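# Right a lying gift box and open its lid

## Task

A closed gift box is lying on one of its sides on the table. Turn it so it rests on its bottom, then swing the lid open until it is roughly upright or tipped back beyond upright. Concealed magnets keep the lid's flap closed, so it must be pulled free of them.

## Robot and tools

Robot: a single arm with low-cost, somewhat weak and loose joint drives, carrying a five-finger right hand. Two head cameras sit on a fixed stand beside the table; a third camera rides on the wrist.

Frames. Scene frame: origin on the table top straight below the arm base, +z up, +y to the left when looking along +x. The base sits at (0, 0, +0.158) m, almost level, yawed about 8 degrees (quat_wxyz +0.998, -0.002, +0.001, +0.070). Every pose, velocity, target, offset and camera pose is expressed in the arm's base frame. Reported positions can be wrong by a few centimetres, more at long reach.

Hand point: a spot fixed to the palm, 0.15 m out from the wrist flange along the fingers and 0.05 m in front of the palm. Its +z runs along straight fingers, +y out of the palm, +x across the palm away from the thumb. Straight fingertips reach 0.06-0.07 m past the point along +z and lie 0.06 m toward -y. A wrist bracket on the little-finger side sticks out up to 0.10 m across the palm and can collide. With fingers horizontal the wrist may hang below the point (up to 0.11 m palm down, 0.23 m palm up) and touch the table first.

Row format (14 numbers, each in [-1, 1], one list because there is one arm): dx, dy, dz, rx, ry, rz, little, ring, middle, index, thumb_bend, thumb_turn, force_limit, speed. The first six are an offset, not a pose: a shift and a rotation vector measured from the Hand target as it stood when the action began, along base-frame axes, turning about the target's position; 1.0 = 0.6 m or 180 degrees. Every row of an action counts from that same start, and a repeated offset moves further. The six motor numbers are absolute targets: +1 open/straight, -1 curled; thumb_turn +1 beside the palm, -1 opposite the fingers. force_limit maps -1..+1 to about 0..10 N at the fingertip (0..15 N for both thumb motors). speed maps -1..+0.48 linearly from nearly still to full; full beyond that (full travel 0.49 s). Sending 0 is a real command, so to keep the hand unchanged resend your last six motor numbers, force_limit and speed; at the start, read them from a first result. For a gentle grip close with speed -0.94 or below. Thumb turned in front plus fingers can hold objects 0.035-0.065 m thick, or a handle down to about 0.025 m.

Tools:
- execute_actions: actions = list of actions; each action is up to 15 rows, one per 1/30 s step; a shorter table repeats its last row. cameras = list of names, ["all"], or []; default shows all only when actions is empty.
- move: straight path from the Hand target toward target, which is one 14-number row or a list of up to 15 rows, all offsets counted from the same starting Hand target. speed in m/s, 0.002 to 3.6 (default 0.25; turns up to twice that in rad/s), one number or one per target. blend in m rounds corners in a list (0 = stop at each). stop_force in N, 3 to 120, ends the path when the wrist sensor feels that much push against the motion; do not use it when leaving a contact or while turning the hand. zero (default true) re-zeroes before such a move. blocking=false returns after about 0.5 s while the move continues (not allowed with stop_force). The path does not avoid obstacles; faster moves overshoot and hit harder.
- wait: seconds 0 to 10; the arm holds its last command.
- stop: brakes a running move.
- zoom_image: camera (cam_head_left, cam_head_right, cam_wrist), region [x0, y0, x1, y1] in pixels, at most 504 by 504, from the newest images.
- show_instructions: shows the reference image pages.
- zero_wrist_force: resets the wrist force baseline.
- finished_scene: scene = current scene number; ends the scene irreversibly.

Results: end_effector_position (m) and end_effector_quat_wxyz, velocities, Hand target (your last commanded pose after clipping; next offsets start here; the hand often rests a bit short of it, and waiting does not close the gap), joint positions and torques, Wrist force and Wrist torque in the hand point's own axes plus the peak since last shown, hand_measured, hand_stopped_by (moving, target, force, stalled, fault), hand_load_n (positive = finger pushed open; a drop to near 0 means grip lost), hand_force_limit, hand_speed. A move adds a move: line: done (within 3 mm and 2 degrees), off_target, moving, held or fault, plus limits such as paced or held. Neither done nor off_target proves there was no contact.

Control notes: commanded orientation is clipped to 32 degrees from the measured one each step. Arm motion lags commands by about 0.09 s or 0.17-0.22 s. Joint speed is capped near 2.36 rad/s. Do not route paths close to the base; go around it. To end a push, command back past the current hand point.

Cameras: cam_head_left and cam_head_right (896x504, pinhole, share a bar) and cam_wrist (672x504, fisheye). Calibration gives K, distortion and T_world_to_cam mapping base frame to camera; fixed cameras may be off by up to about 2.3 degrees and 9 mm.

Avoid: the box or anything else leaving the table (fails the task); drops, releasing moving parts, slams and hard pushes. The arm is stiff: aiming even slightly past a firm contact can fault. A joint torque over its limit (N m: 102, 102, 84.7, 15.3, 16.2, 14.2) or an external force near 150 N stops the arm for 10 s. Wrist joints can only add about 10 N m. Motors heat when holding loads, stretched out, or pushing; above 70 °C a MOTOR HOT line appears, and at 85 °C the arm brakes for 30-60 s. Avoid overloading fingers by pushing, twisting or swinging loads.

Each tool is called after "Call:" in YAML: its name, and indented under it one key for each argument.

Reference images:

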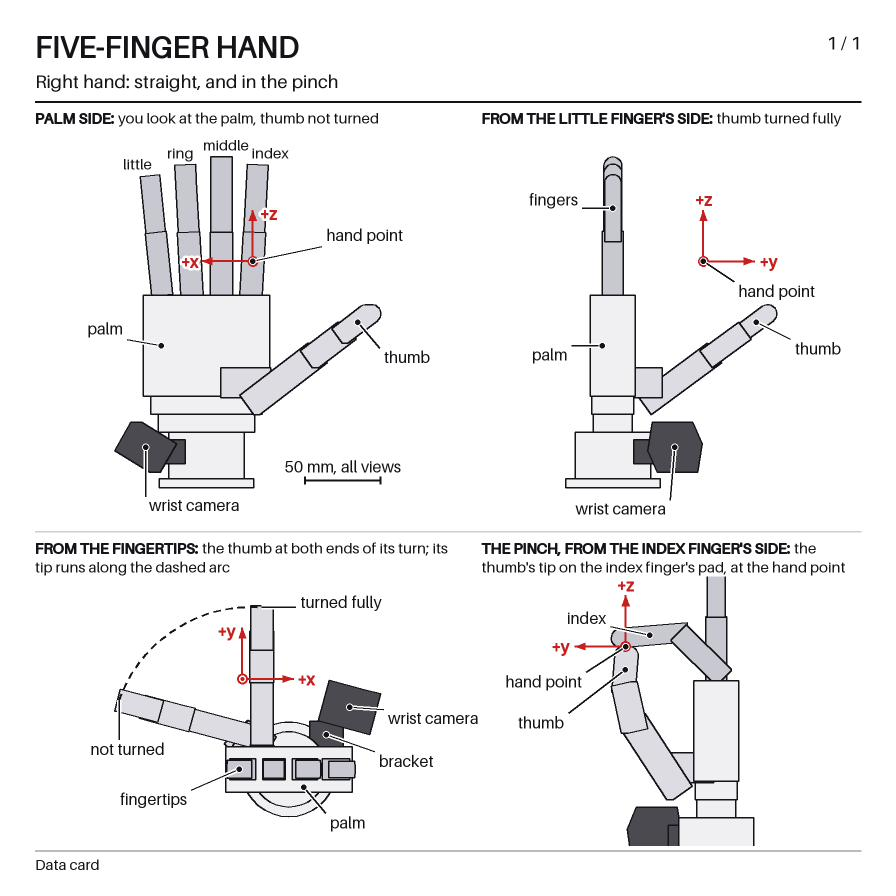

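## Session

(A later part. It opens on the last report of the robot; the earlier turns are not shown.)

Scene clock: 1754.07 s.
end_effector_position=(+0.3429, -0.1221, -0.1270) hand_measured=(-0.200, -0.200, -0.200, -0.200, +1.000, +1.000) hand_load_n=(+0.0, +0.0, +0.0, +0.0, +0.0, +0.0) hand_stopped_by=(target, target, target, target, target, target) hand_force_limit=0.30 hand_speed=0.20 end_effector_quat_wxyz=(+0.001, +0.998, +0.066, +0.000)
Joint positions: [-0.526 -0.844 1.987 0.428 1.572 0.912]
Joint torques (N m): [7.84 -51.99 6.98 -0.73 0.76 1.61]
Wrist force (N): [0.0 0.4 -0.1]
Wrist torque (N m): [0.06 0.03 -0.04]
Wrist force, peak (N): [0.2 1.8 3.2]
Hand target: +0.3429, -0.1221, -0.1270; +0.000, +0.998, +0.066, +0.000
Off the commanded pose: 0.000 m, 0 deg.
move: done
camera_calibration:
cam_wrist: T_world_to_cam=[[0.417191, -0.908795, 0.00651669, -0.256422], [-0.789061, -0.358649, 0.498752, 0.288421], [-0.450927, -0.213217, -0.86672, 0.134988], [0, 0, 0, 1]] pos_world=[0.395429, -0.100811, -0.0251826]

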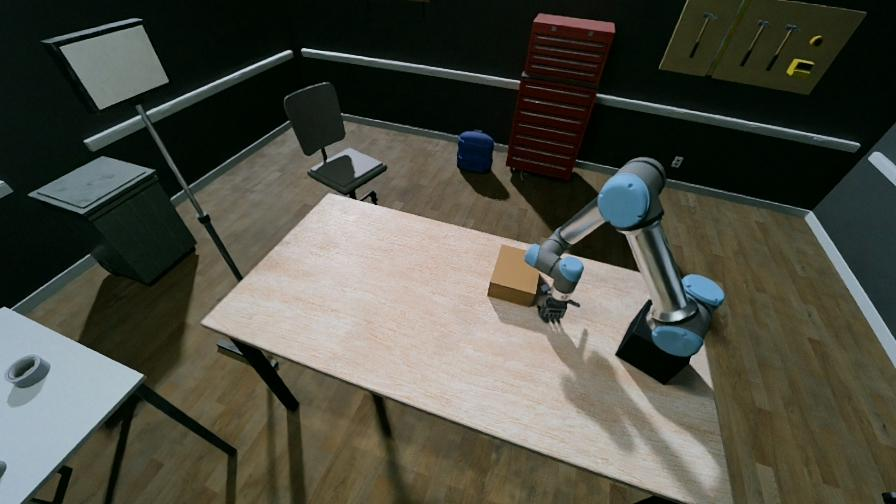

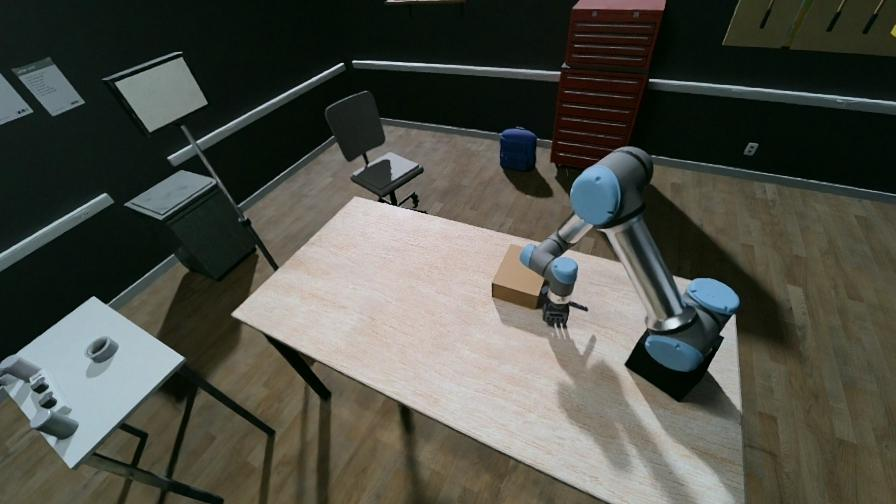

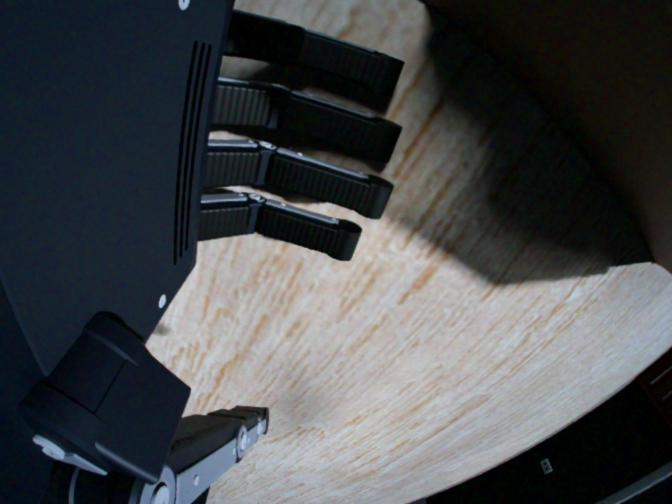

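Call:
move:
  target:
    - [0.0118, -0.0298, 0.0117, -0.0448, -0.0004, -0.0783, -0.2, -0.2, -0.2, -0.2, 1, 1, 0.3, 0.2]
    - [0.0118, -0.0298, -0.0008, -0.0448, -0.0004, -0.0783, -0.2, -0.2, -0.2, -0.2, 1, 1, 0.3, 0.2]
    - [0.0467, -0.0338, -0.0008, -0.0448, -0.0004, -0.0783, -0.2, -0.2, -0.2, -0.2, 1, 1, 0.3, 0.2]
  speed: [0.1, 0.03, 0.015]
  cameras: ["all"]

Call:
zoom_image:
  camera: "cam_wrist"
  region: [200, 0, 560, 260]

Call:
zoom_image:
  camera: "cam_head_left"
  region: [480, 240, 590, 320]

Call:
zoom_image:
  camera: "cam_head_right"
  region: [480, 240, 590, 320]

Scene clock: 1796.83 s.
end_effector_position=(+0.3708, -0.1423, -0.1275) hand_measured=(-0.200, -0.200, -0.200, -0.200, +1.000, +1.000) hand_load_n=(+0.0, +0.0, +0.0, +0.0, +0.0, +0.0) hand_stopped_by=(target, target, target, target, target, target) hand_force_limit=0.30 hand_speed=0.20 end_effector_quat_wxyz=(+0.070, +0.996, -0.057, -0.004)
Joint positions: [-0.451 -0.774 1.841 0.458 1.704 1.23]
Joint torques (N m): [7.48 -22.08 -20.99 5.07 1.84 1.57]
Wrist force (N): [-1.0 -0.4 0.1]
Wrist torque (N m): [0.01 -0.02 -0.06]
Wrist force, peak (N): [-1.3 -0.5 0.5]
Hand target: +0.3709, -0.1423, -0.1275; +0.070, +0.996, -0.057, -0.005
Off the commanded pose: 0.000 m, 0 deg.
move: done
camera_calibration:
cam_wrist: T_world_to_cam=[[0.184079, -0.97286, 0.140205, -0.192054], [-0.84451, -0.0835589, 0.52898, 0.366986], [-0.502909, -0.215779, -0.836972, 0.16551], [0, 0, 0, 1]] pos_world=[0.428513, -0.120464, -0.0286743]

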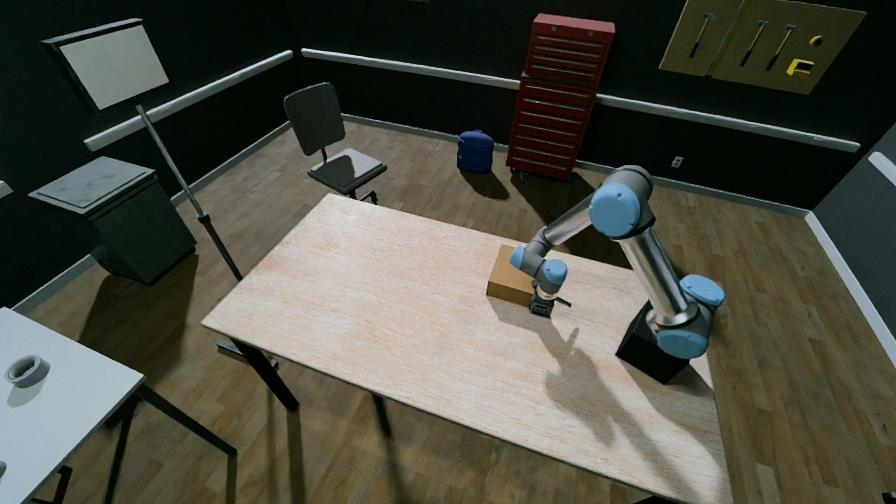

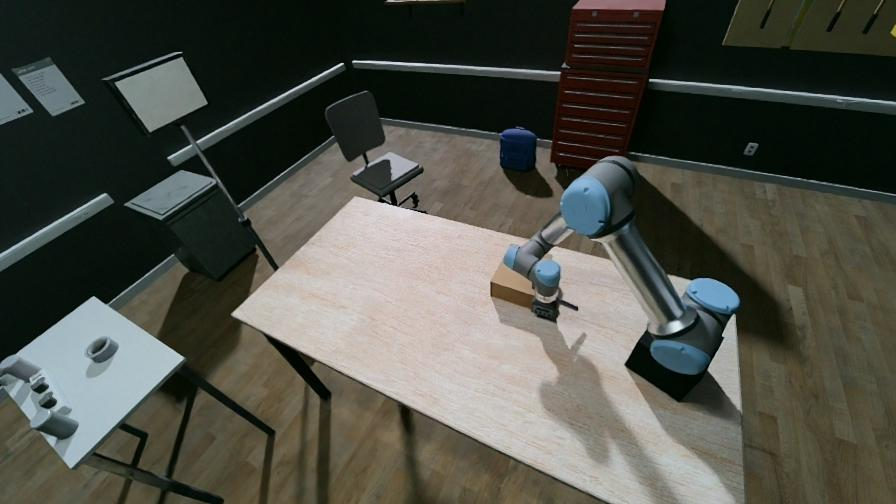

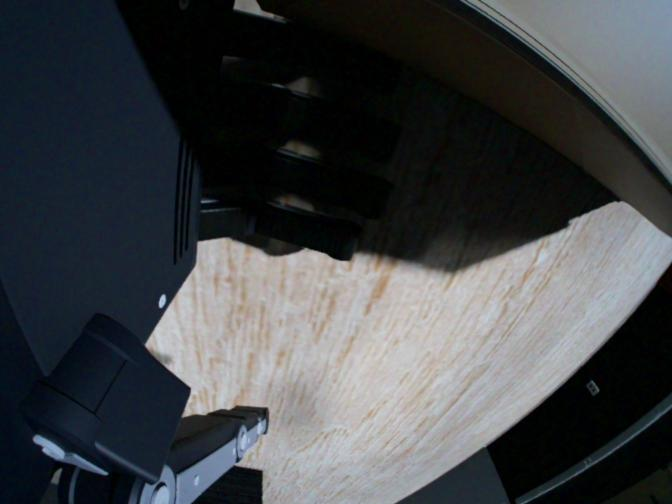

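Scaled by 1.400 from the camera's 672x504 image, which has a finer 960x720 frame.

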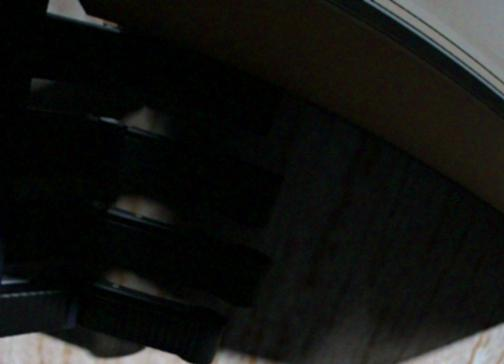

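Scaled by 4.582 from the camera's 896x504 image, which has a finer 1280x720 frame.

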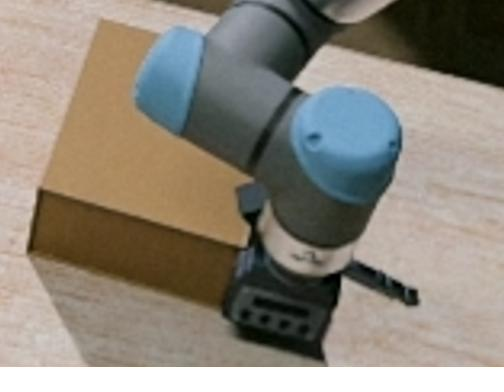

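Scaled by 4.582 from the camera's 896x504 image, which has a finer 1280x720 frame.

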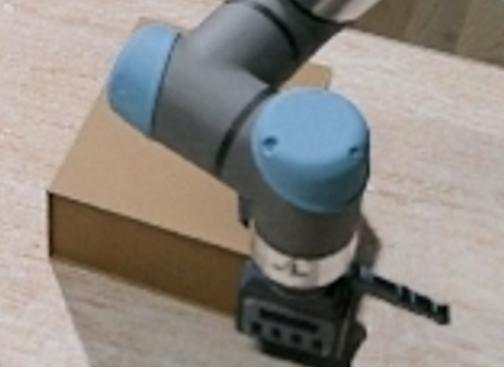

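Call:
move:
  target: [0.0027, 0.0083, 0.0093, -0.0939, 0.0107, 0, -0.2, -0.2, -0.2, -0.2, 1, 1, 0.3, 0.2]
  speed: 0.08
  cameras: ["cam_head_left", "cam_wrist"]

Call:
zoom_image:
  camera: "cam_wrist"
  region: [200, 0, 560, 260]

Call:
zoom_image:
  camera: "cam_head_left"
  region: [480, 240, 590, 320]

Scene clock: 1824.57 s.
end_effector_position=(+0.3725, -0.1374, -0.1219) hand_measured=(-0.200, -0.200, -0.200, -0.200, +1.000, +1.000) hand_load_n=(-3.5, -1.0, +0.0, +0.0, +0.0, +0.0) hand_stopped_by=(target, target, target, target, target, target) hand_force_limit=0.30 hand_speed=0.20 end_effector_quat_wxyz=(+0.217, +0.975, -0.055, -0.013)
Joint positions: [-0.277 -0.703 1.81 0.389 2.003 1.391]
Joint torques (N m): [6.14 -19.53 -18.62 -1.76 1.06 1.27]
Wrist force (N): [-3.2 3.8 -12.0]
Wrist torque (N m): [0.55 0.66 0.06]
Wrist force, peak (N): [-3.5 3.7 -15.7]
Hand target: +0.3725, -0.1374, -0.1219; +0.217, +0.975, -0.055, -0.013
Off the commanded pose: 0.000 m, 0 deg.
move: done
camera_calibration:
cam_wrist: T_world_to_cam=[[0.193478, -0.891036, 0.410636, -0.14764], [-0.826092, 0.077841, 0.558133, 0.384767], [-0.529281, -0.447209, -0.721017, 0.164266], [0, 0, 0, 1]] pos_world=[0.433361, -0.088042, -0.0356868]
Images, in order (width x height): cam_head_left 896x504, cam_wrist 672x504.

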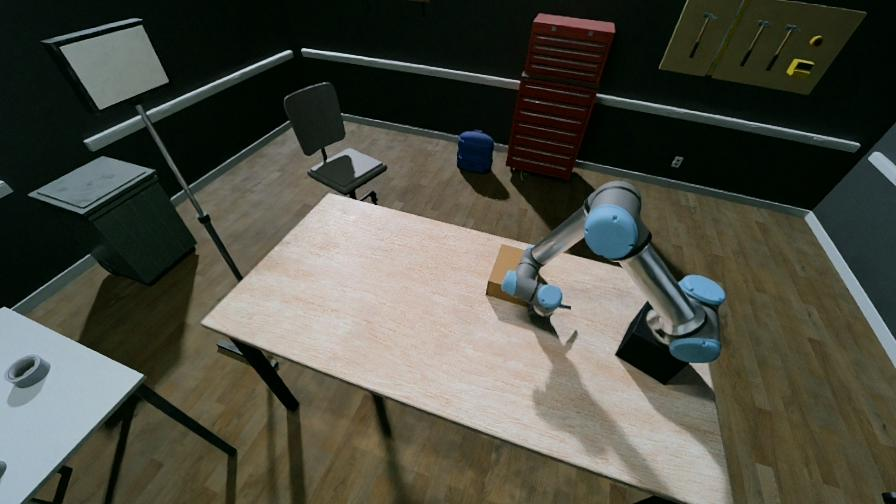

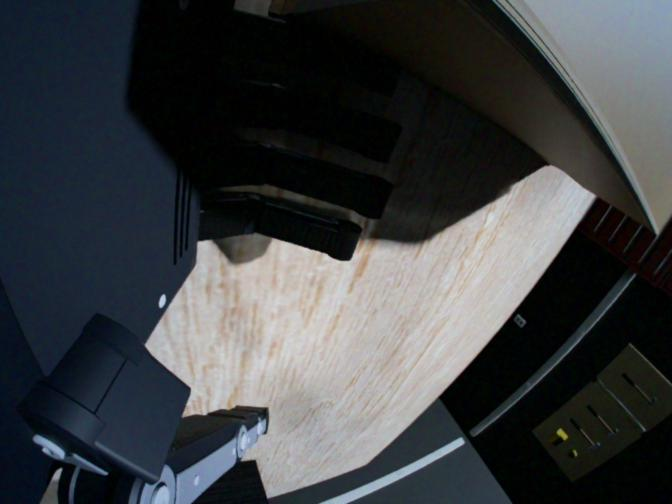

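Scaled by 1.400 from the camera's 672x504 image, which has a finer 960x720 frame.

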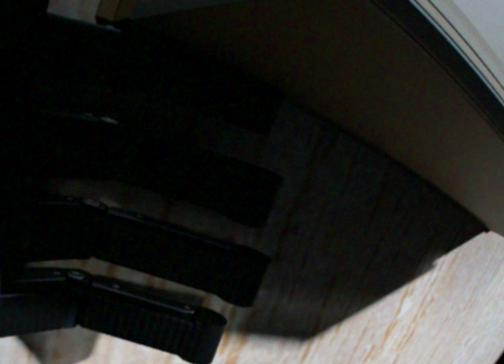

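Scaled by 4.582 from the camera's 896x504 image, which has a finer 1280x720 frame.

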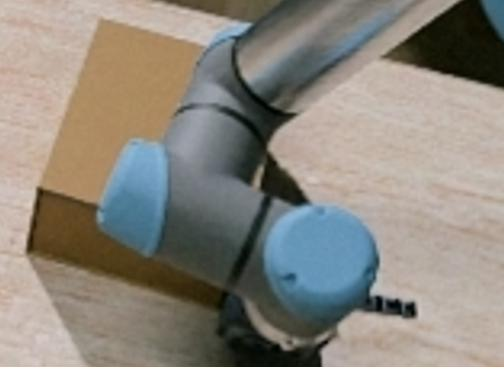

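Call:
move:
  target: [0.0007, 0.0063, 0.0078, -0.0552, 0.0063, 0, -0.2, -0.2, -0.2, -0.2, 1, 1, 0.3, 0.2]
  speed: 0.08
  cameras: ["cam_head_left", "cam_wrist"]

Call:
zoom_image:
  camera: "cam_head_left"
  region: [480, 240, 590, 320]

Scene clock: 1833.93 s.
end_effector_position=(+0.3729, -0.1336, -0.1172) hand_measured=(-0.200, -0.200, -0.200, -0.200, +1.000, +1.000) hand_load_n=(-2.0, -0.5, +0.0, +0.0, +0.0, +0.0) hand_stopped_by=(target, target, target, target, target, target) hand_force_limit=0.30 hand_speed=0.20 end_effector_quat_wxyz=(+0.301, +0.952, -0.054, -0.018)
Joint positions: [-0.188 -0.633 1.77 0.383 2.182 1.48]
Joint torques (N m): [6.58 -19.15 -17.27 4.03 0.71 1.31]
Wrist force (N): [-2.6 5.3 -10.6]
Wrist torque (N m): [0.62 0.56 0.14]
Wrist force, peak (N): [-4.3 3.4 -19.2]
Hand target: +0.3729, -0.1336, -0.1172; +0.301, +0.952, -0.054, -0.018
Off the commanded pose: 0.000 m, 0 deg.
move: done
camera_calibration:
cam_wrist: T_world_to_cam=[[0.20301, -0.807165, 0.554321, -0.12177], [-0.815104, 0.174385, 0.552445, 0.390337], [-0.542579, -0.563981, -0.622522, 0.17051], [0, 0, 0, 1]] pos_world=[0.435401, -0.0701926, -0.0419938]
Images, in order (width x height): cam_head_left 896x504, cam_wrist 672x504.

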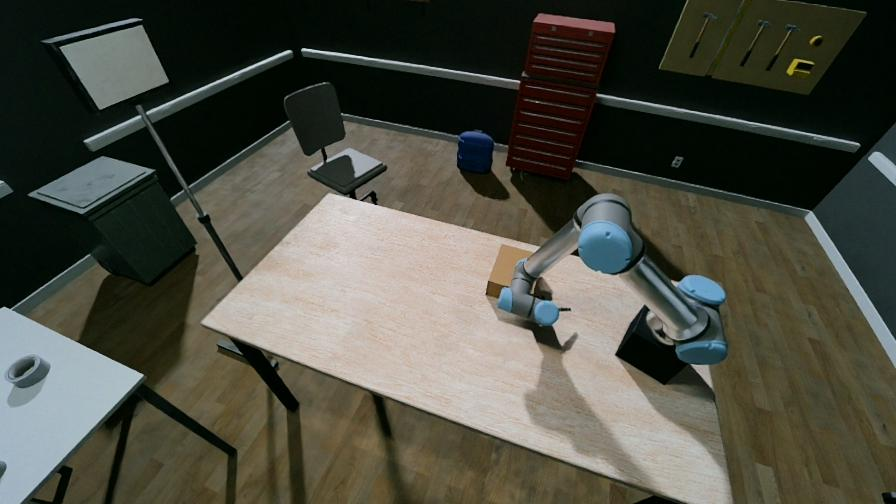

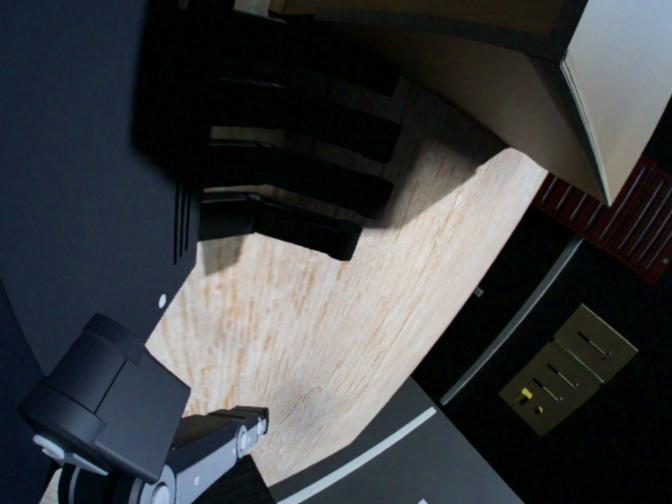

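Scaled by 4.582 from the camera's 896x504 image, which has a finer 1280x720 frame.

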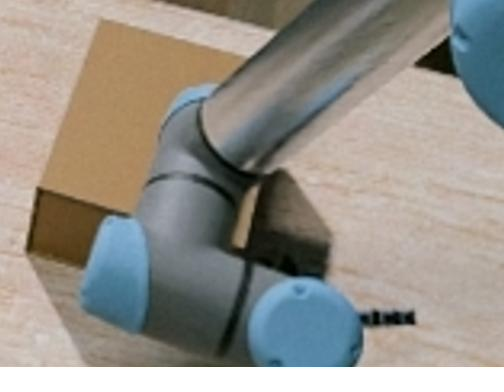

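Call:
zoom_image:
  camera: "cam_wrist"
  region: [220, 0, 672, 300]

Call:
zoom_image:
  camera: "cam_head_left"
  region: [480, 240, 570, 310]

Scaled by 1.115 from the camera's 672x504 image, which has a finer 960x720 frame.

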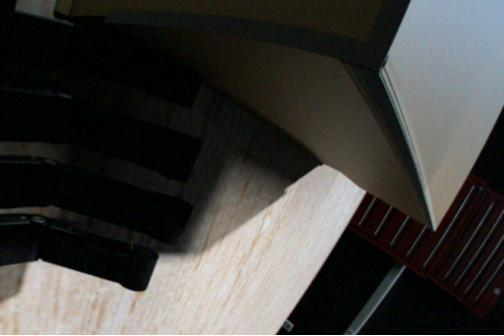

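Scaled by 5.600 from the camera's 896x504 image, which has a finer 1280x720 frame.

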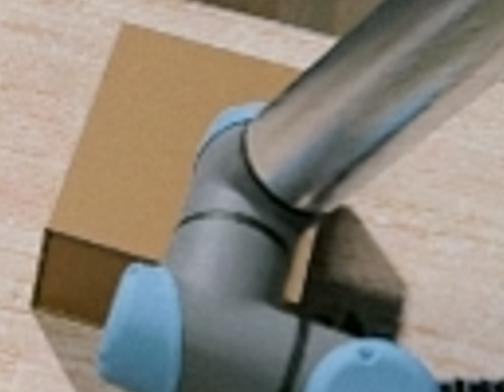

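Call:
wait:
  seconds: 0
  cameras: ["cam_head_right", "cam_wrist"]

Call:
zoom_image:
  camera: "cam_head_right"
  region: [480, 235, 580, 315]

Call:
zoom_image:
  camera: "cam_wrist"
  region: [220, 0, 440, 160]

Scene clock: 1870.23 s.
end_effector_position=(+0.3729, -0.1336, -0.1172) hand_measured=(-0.200, -0.200, -0.200, -0.200, +1.000, +1.000) hand_load_n=(-2.0, -0.5, +0.0, +0.0, +0.0, +0.0) hand_stopped_by=(target, target, target, target, target, target) hand_force_limit=0.30 hand_speed=0.20 end_effector_quat_wxyz=(+0.301, +0.952, -0.054, -0.018)
Joint positions: [-0.188 -0.633 1.77 0.383 2.182 1.481]
Joint torques (N m): [5.96 -19.64 -17.89 4.08 0.94 1.34]
Wrist force (N): [-2.7 5.5 -10.6]
Wrist torque (N m): [0.65 0.59 0.14]
Wrist force, peak (N): [-2.9 6.0 -11.4]
Hand target: +0.3729, -0.1336, -0.1172; +0.301, +0.952, -0.054, -0.018
Off the commanded pose: 0.000 m, 0 deg.
camera_calibration:
cam_wrist: T_world_to_cam=[[0.203037, -0.807077, 0.554438, -0.12177], [-0.815095, 0.174453, 0.552436, 0.390337], [-0.542582, -0.564085, -0.622424, 0.170509], [0, 0, 0, 1]] pos_world=[0.435401, -0.0701923, -0.0419935]
Images, in order (width x height): cam_head_right 896x504, cam_wrist 672x504.

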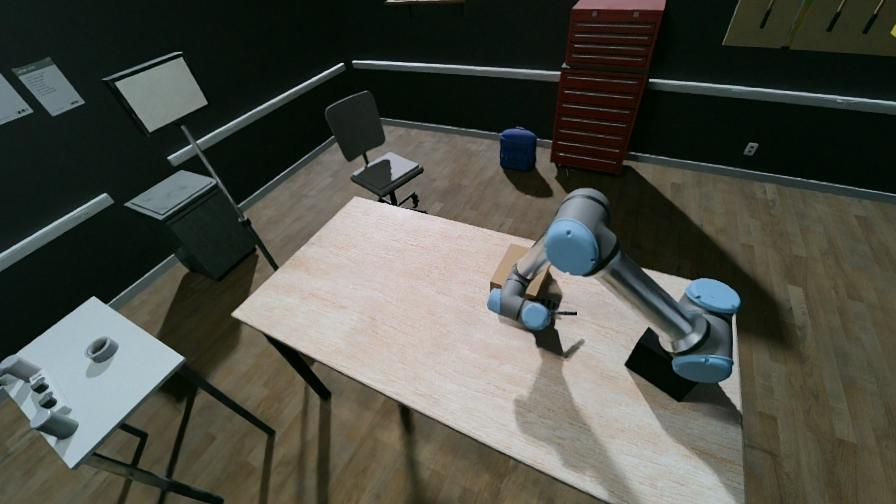

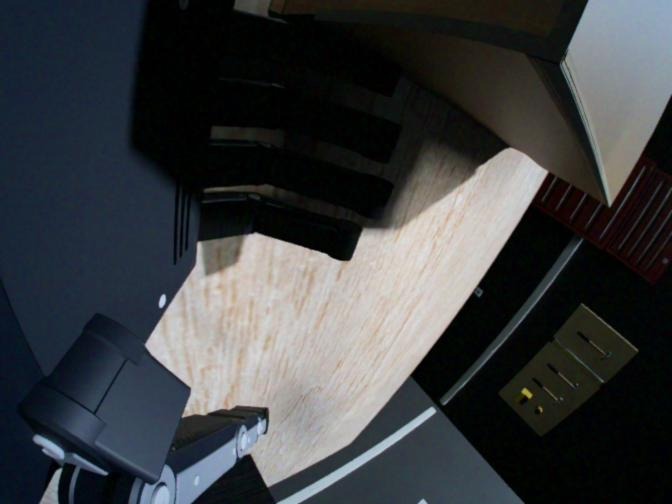

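Scaled by 5.040 from the camera's 896x504 image, which has a finer 1280x720 frame.

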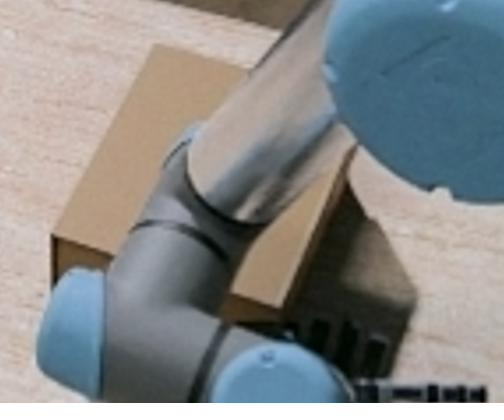

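Scaled by 2.291 from the camera's 672x504 image, which has a finer 960x720 frame.

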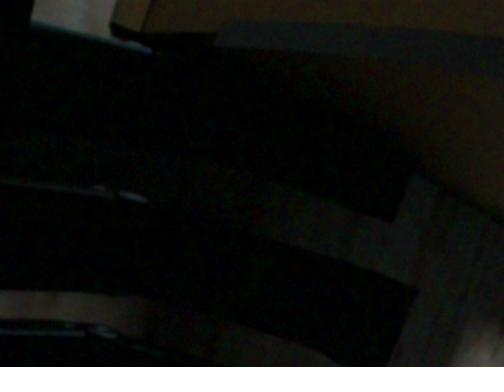

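Call:
move:
  target: [0.0007, 0.0058, 0.0073, -0.0442, 0.005, 0, -0.2, -0.2, -0.2, -0.2, 1, 1, 0.3, 0.2]
  speed: 0.06
  cameras: ["cam_head_right", "cam_wrist"]

Call:
zoom_image:
  camera: "cam_head_right"
  region: [480, 235, 580, 315]

Call:
zoom_image:
  camera: "cam_wrist"
  region: [220, 0, 440, 160]

Scene clock: 1890.07 s.
end_effector_position=(+0.3734, -0.1301, -0.1129) hand_measured=(-0.200, -0.200, -0.200, -0.200, +1.000, +1.000) hand_load_n=(-2.5, +0.0, +0.0, +0.0, +0.0, +0.0) hand_stopped_by=(target, target, target, target, target, target) hand_force_limit=0.30 hand_speed=0.20 end_effector_quat_wxyz=(+0.367, +0.929, -0.053, -0.021)
Joint positions: [-0.126 -0.564 1.727 0.397 2.323 1.554]
Joint torques (N m): [5.49 -20.66 -17.23 4.19 1 1.55]
Wrist force (N): [-2.7 6.4 -12.2]
Wrist torque (N m): [0.74 0.70 0.19]
Wrist force, peak (N): [-2.1 5.9 -13.8]
Hand target: +0.3734, -0.1301, -0.1129; +0.367, +0.929, -0.053, -0.021
Off the commanded pose: 0.000 m, 0 deg.
move: done
camera_calibration:
cam_wrist: T_world_to_cam=[[0.212492, -0.722909, 0.657456, -0.102387], [-0.806577, 0.250053, 0.535636, 0.392447], [-0.551616, -0.644108, -0.529948, 0.178824], [0, 0, 0, 1]] pos_world=[0.436937, -0.0569672, -0.0481271]
Images, in order (width x height): cam_head_right 896x504, cam_wrist 672x504.

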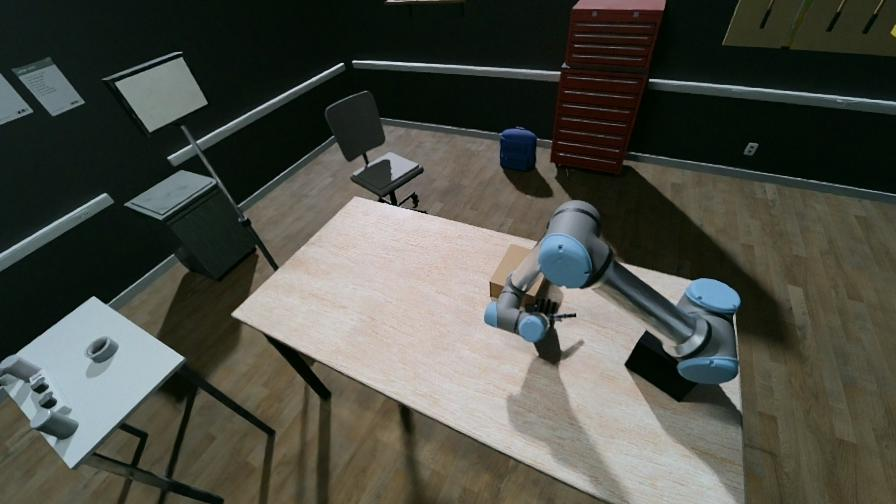

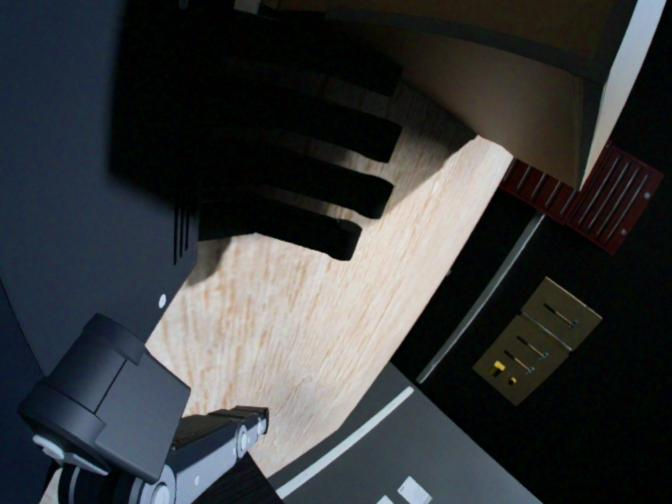

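Scaled by 5.040 from the camera's 896x504 image, which has a finer 1280x720 frame.

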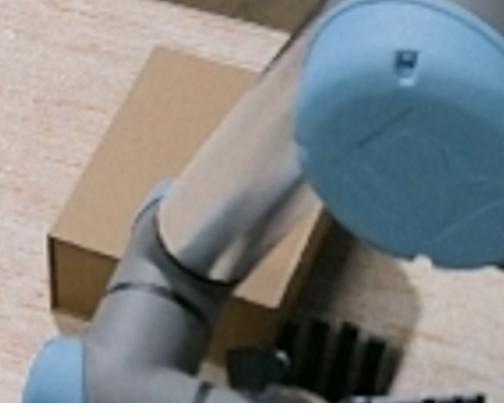

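Scaled by 2.291 from the camera's 672x504 image, which has a finer 960x720 frame.

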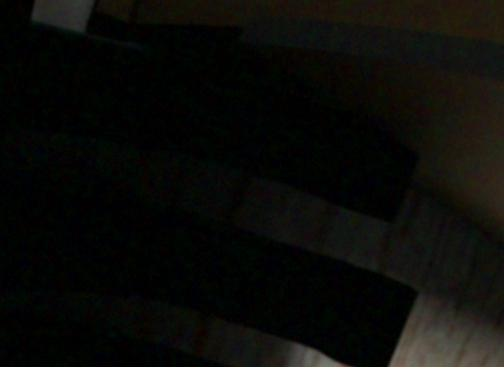

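Call:
zoom_image:
  camera: "cam_wrist"
  region: [230, 0, 350, 80]

Call:
zoom_image:
  camera: "cam_wrist"
  region: [320, 20, 480, 160]

Call:
zoom_image:
  camera: "cam_wrist"
  region: [480, 0, 672, 200]

Scaled by 4.200 from the camera's 672x504 image, which has a finer 960x720 frame.

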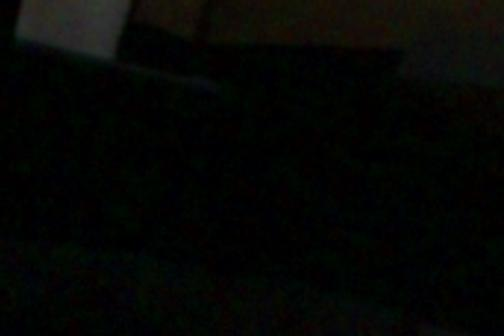

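Scaled by 3.150 from the camera's 672x504 image, which has a finer 960x720 frame.

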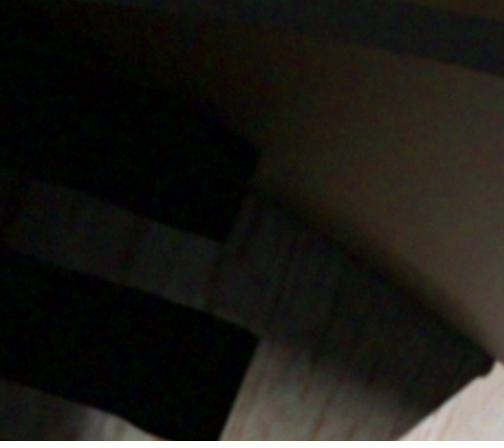

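Scaled by 2.520 from the camera's 672x504 image, which has a finer 960x720 frame.

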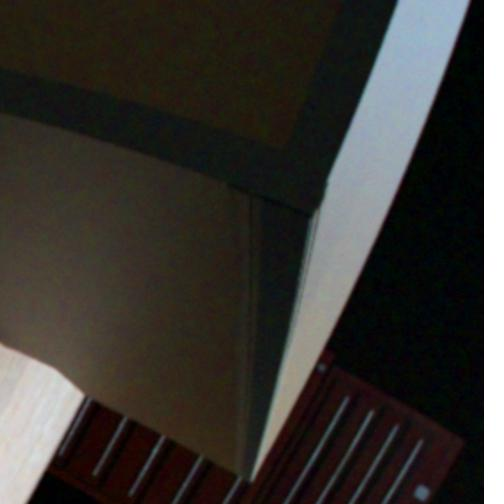

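Call:
move:
  target: [0.002, 0, 0.04, 0, 0, 0, -0.2, -0.2, -0.2, -0.2, 1, 1, 0.3, 0.2]
  speed: 0.03
  cameras: ["cam_head_left", "cam_head_right", "cam_wrist"]

Call:
zoom_image:
  camera: "cam_head_right"
  region: [480, 235, 580, 315]

Call:
zoom_image:
  camera: "cam_wrist"
  region: [220, 0, 672, 240]

Scene clock: 2024.00 s.
end_effector_position=(+0.3745, -0.1301, -0.0890) hand_measured=(-0.200, -0.200, -0.200, -0.200, +1.000, +1.000) hand_load_n=(+0.0, +0.0, +0.0, +0.0, -0.5, +0.0) hand_stopped_by=(target, target, target, target, target, target) hand_force_limit=0.30 hand_speed=0.20 end_effector_quat_wxyz=(+0.367, +0.929, -0.053, -0.021)
Joint positions: [-0.126 -0.615 1.741 0.434 2.323 1.554]
Joint torques (N m): [5.81 -62.79 4.51 5.6 2.68 1.33]
Wrist force (N): [-1.4 -0.5 0.2]
Wrist torque (N m): [-0.12 0.01 -0.05]
Wrist force, peak (N): [-2.7 7.1 -13.1]
Hand target: +0.3746, -0.1301, -0.0889; +0.367, +0.929, -0.053, -0.021
Off the commanded pose: 0.000 m, 0 deg.
move: done
camera_calibration:
cam_wrist: T_world_to_cam=[[0.212556, -0.722779, 0.657579, -0.118372], [-0.806498, 0.250192, 0.535692, 0.380587], [-0.551708, -0.6442, -0.52974, 0.192192], [0, 0, 0, 1]] pos_world=[0.438137, -0.0569667, -0.0242266]

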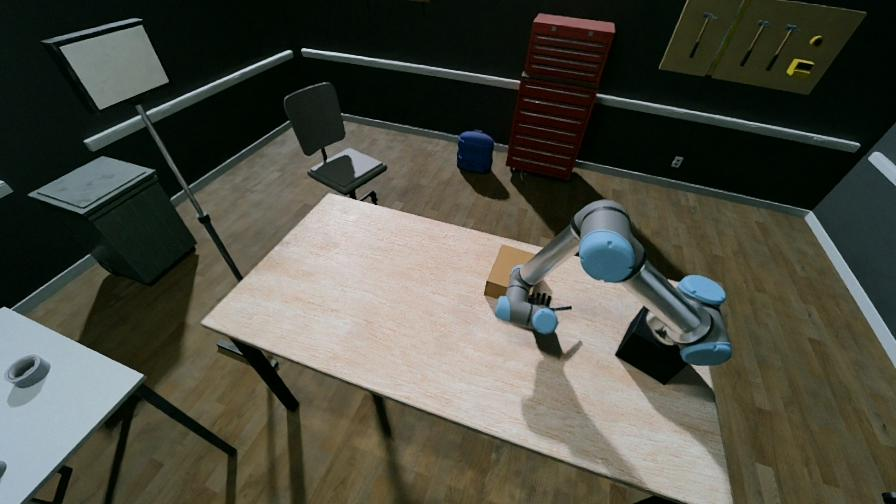

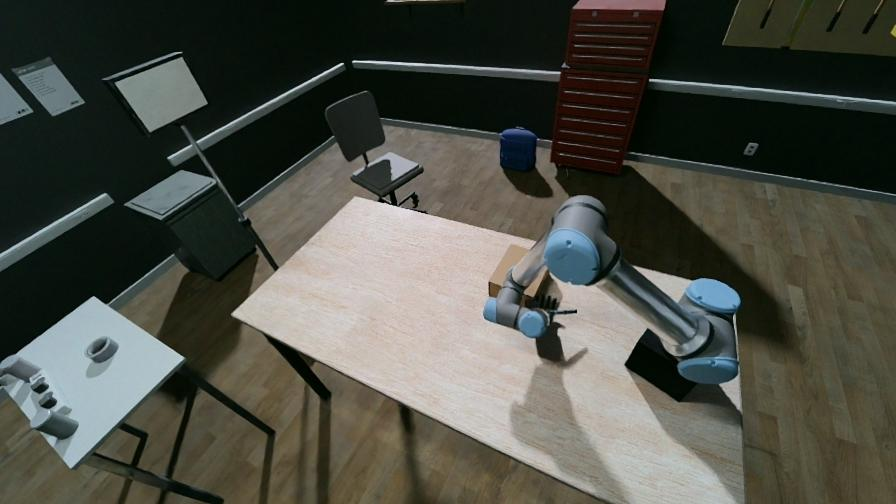

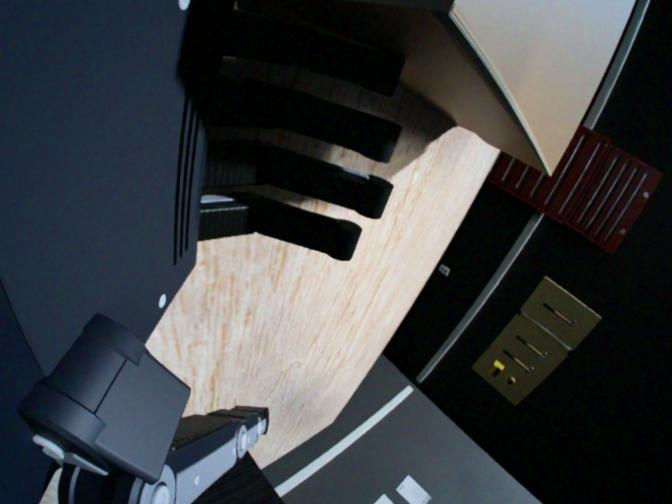

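Scaled by 5.040 from the camera's 896x504 image, which has a finer 1280x720 frame.

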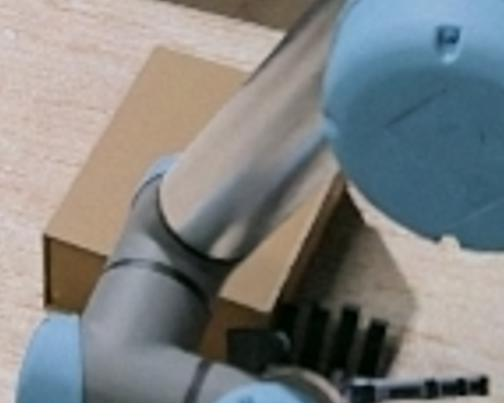

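Scaled by 1.115 from the camera's 672x504 image, which has a finer 960x720 frame.

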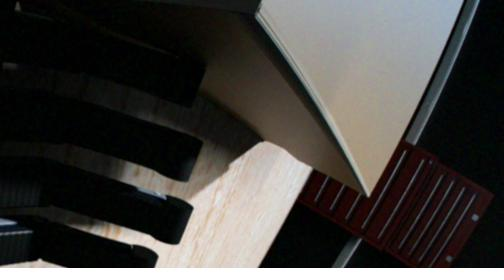

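Call:
move:
  target:
    - [-0.05, 0.006, 0.0, 0, 0, 0, -0.2, -0.2, -0.2, -0.2, 1, 1, 0.3, 0.2]
    - [-0.12, 0.04, 0.03, 0.2373, -0.027, 0, -0.2, -0.2, -0.2, -0.2, 1, 1, 0.3, 0.2]
  speed: [0.1, 0.3]
  blend: [0.01, 0]
  cameras: ["all"]

Call:
zoom_image:
  camera: "cam_head_left"
  region: [480, 235, 590, 315]

Call:
zoom_image:
  camera: "cam_head_right"
  region: [480, 235, 590, 315]

Call:
zoom_image:
  camera: "cam_wrist"
  region: [220, 0, 672, 300]

Scene clock: 2191.20 s.
end_effector_position=(+0.3026, -0.1061, -0.0709) hand_measured=(-0.200, -0.200, -0.200, -0.200, +1.000, +1.000) hand_load_n=(+0.0, +0.0, +0.0, +0.0, +0.0, +0.0) hand_stopped_by=(target, target, target, target, target, target) hand_force_limit=0.30 hand_speed=0.20 end_effector_quat_wxyz=(+0.001, +0.998, -0.057, -0.001)
Joint positions: [-0.542 -1.009 2.073 0.506 1.573 1.143]
Joint torques (N m): [-5.57 -48.1 4.41 5.69 -1.24 -1.38]
Wrist force (N): [0.3 0.5 0.0]
Wrist torque (N m): [0.06 -0.03 0.06]
Wrist force, peak (N): [-0.7 2.3 0.0]
Hand target: +0.3026, -0.1061, -0.0709; +0.001, +0.998, -0.057, -0.001
Off the commanded pose: 0.000 m, 0 deg.
move: done
camera_calibration:
cam_wrist: T_world_to_cam=[[0.18292, -0.983096, 0.00792229, -0.162376], [-0.852605, -0.154617, 0.499158, 0.275214], [-0.489495, -0.0980603, -0.866475, 0.192747], [0, 0, 0, 1]] pos_world=[0.3587, -0.0981774, 0.0309218]

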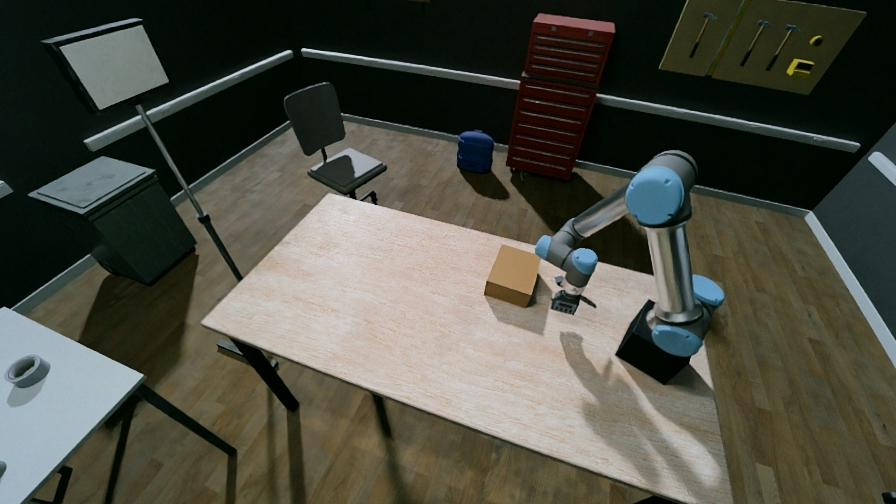

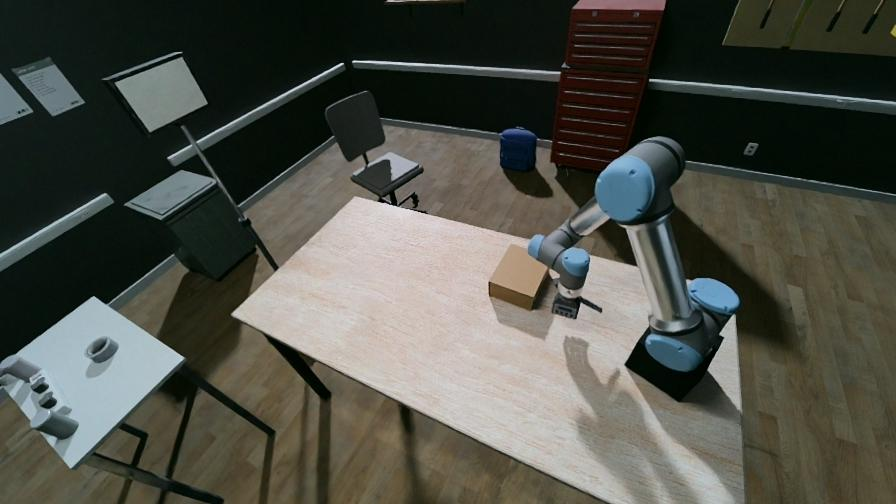

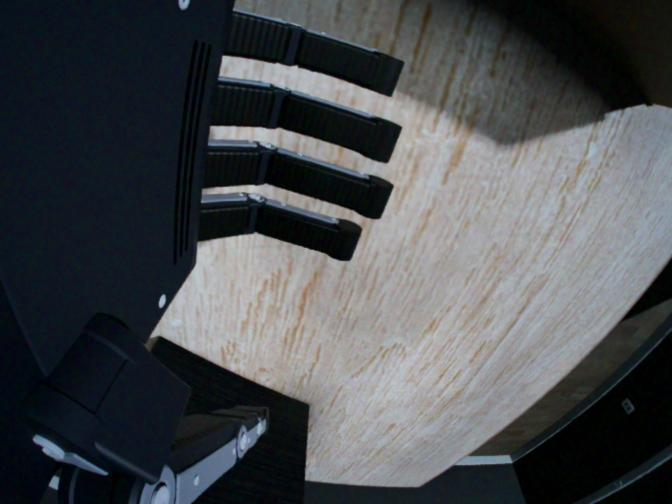

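Scaled by 4.582 from the camera's 896x504 image, which has a finer 1280x720 frame.

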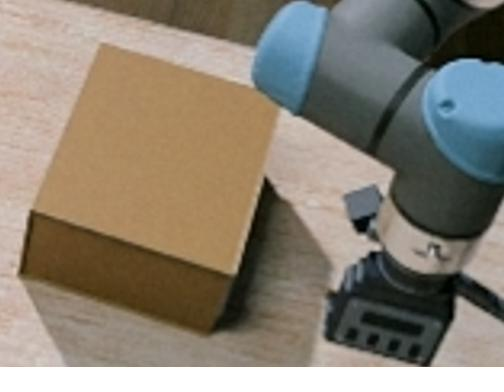

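Scaled by 4.582 from the camera's 896x504 image, which has a finer 1280x720 frame.

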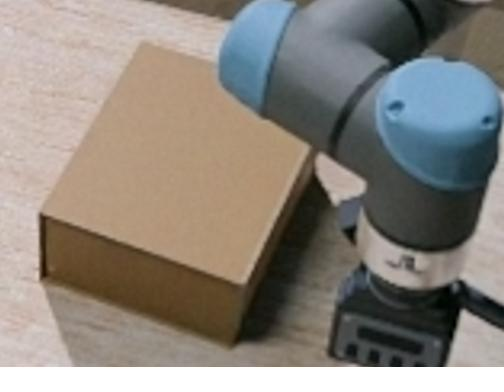

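Scaled by 1.115 from the camera's 672x504 image, which has a finer 960x720 frame.

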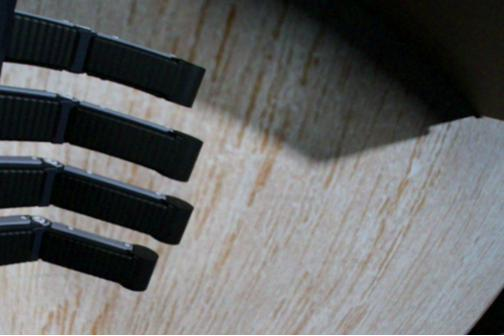

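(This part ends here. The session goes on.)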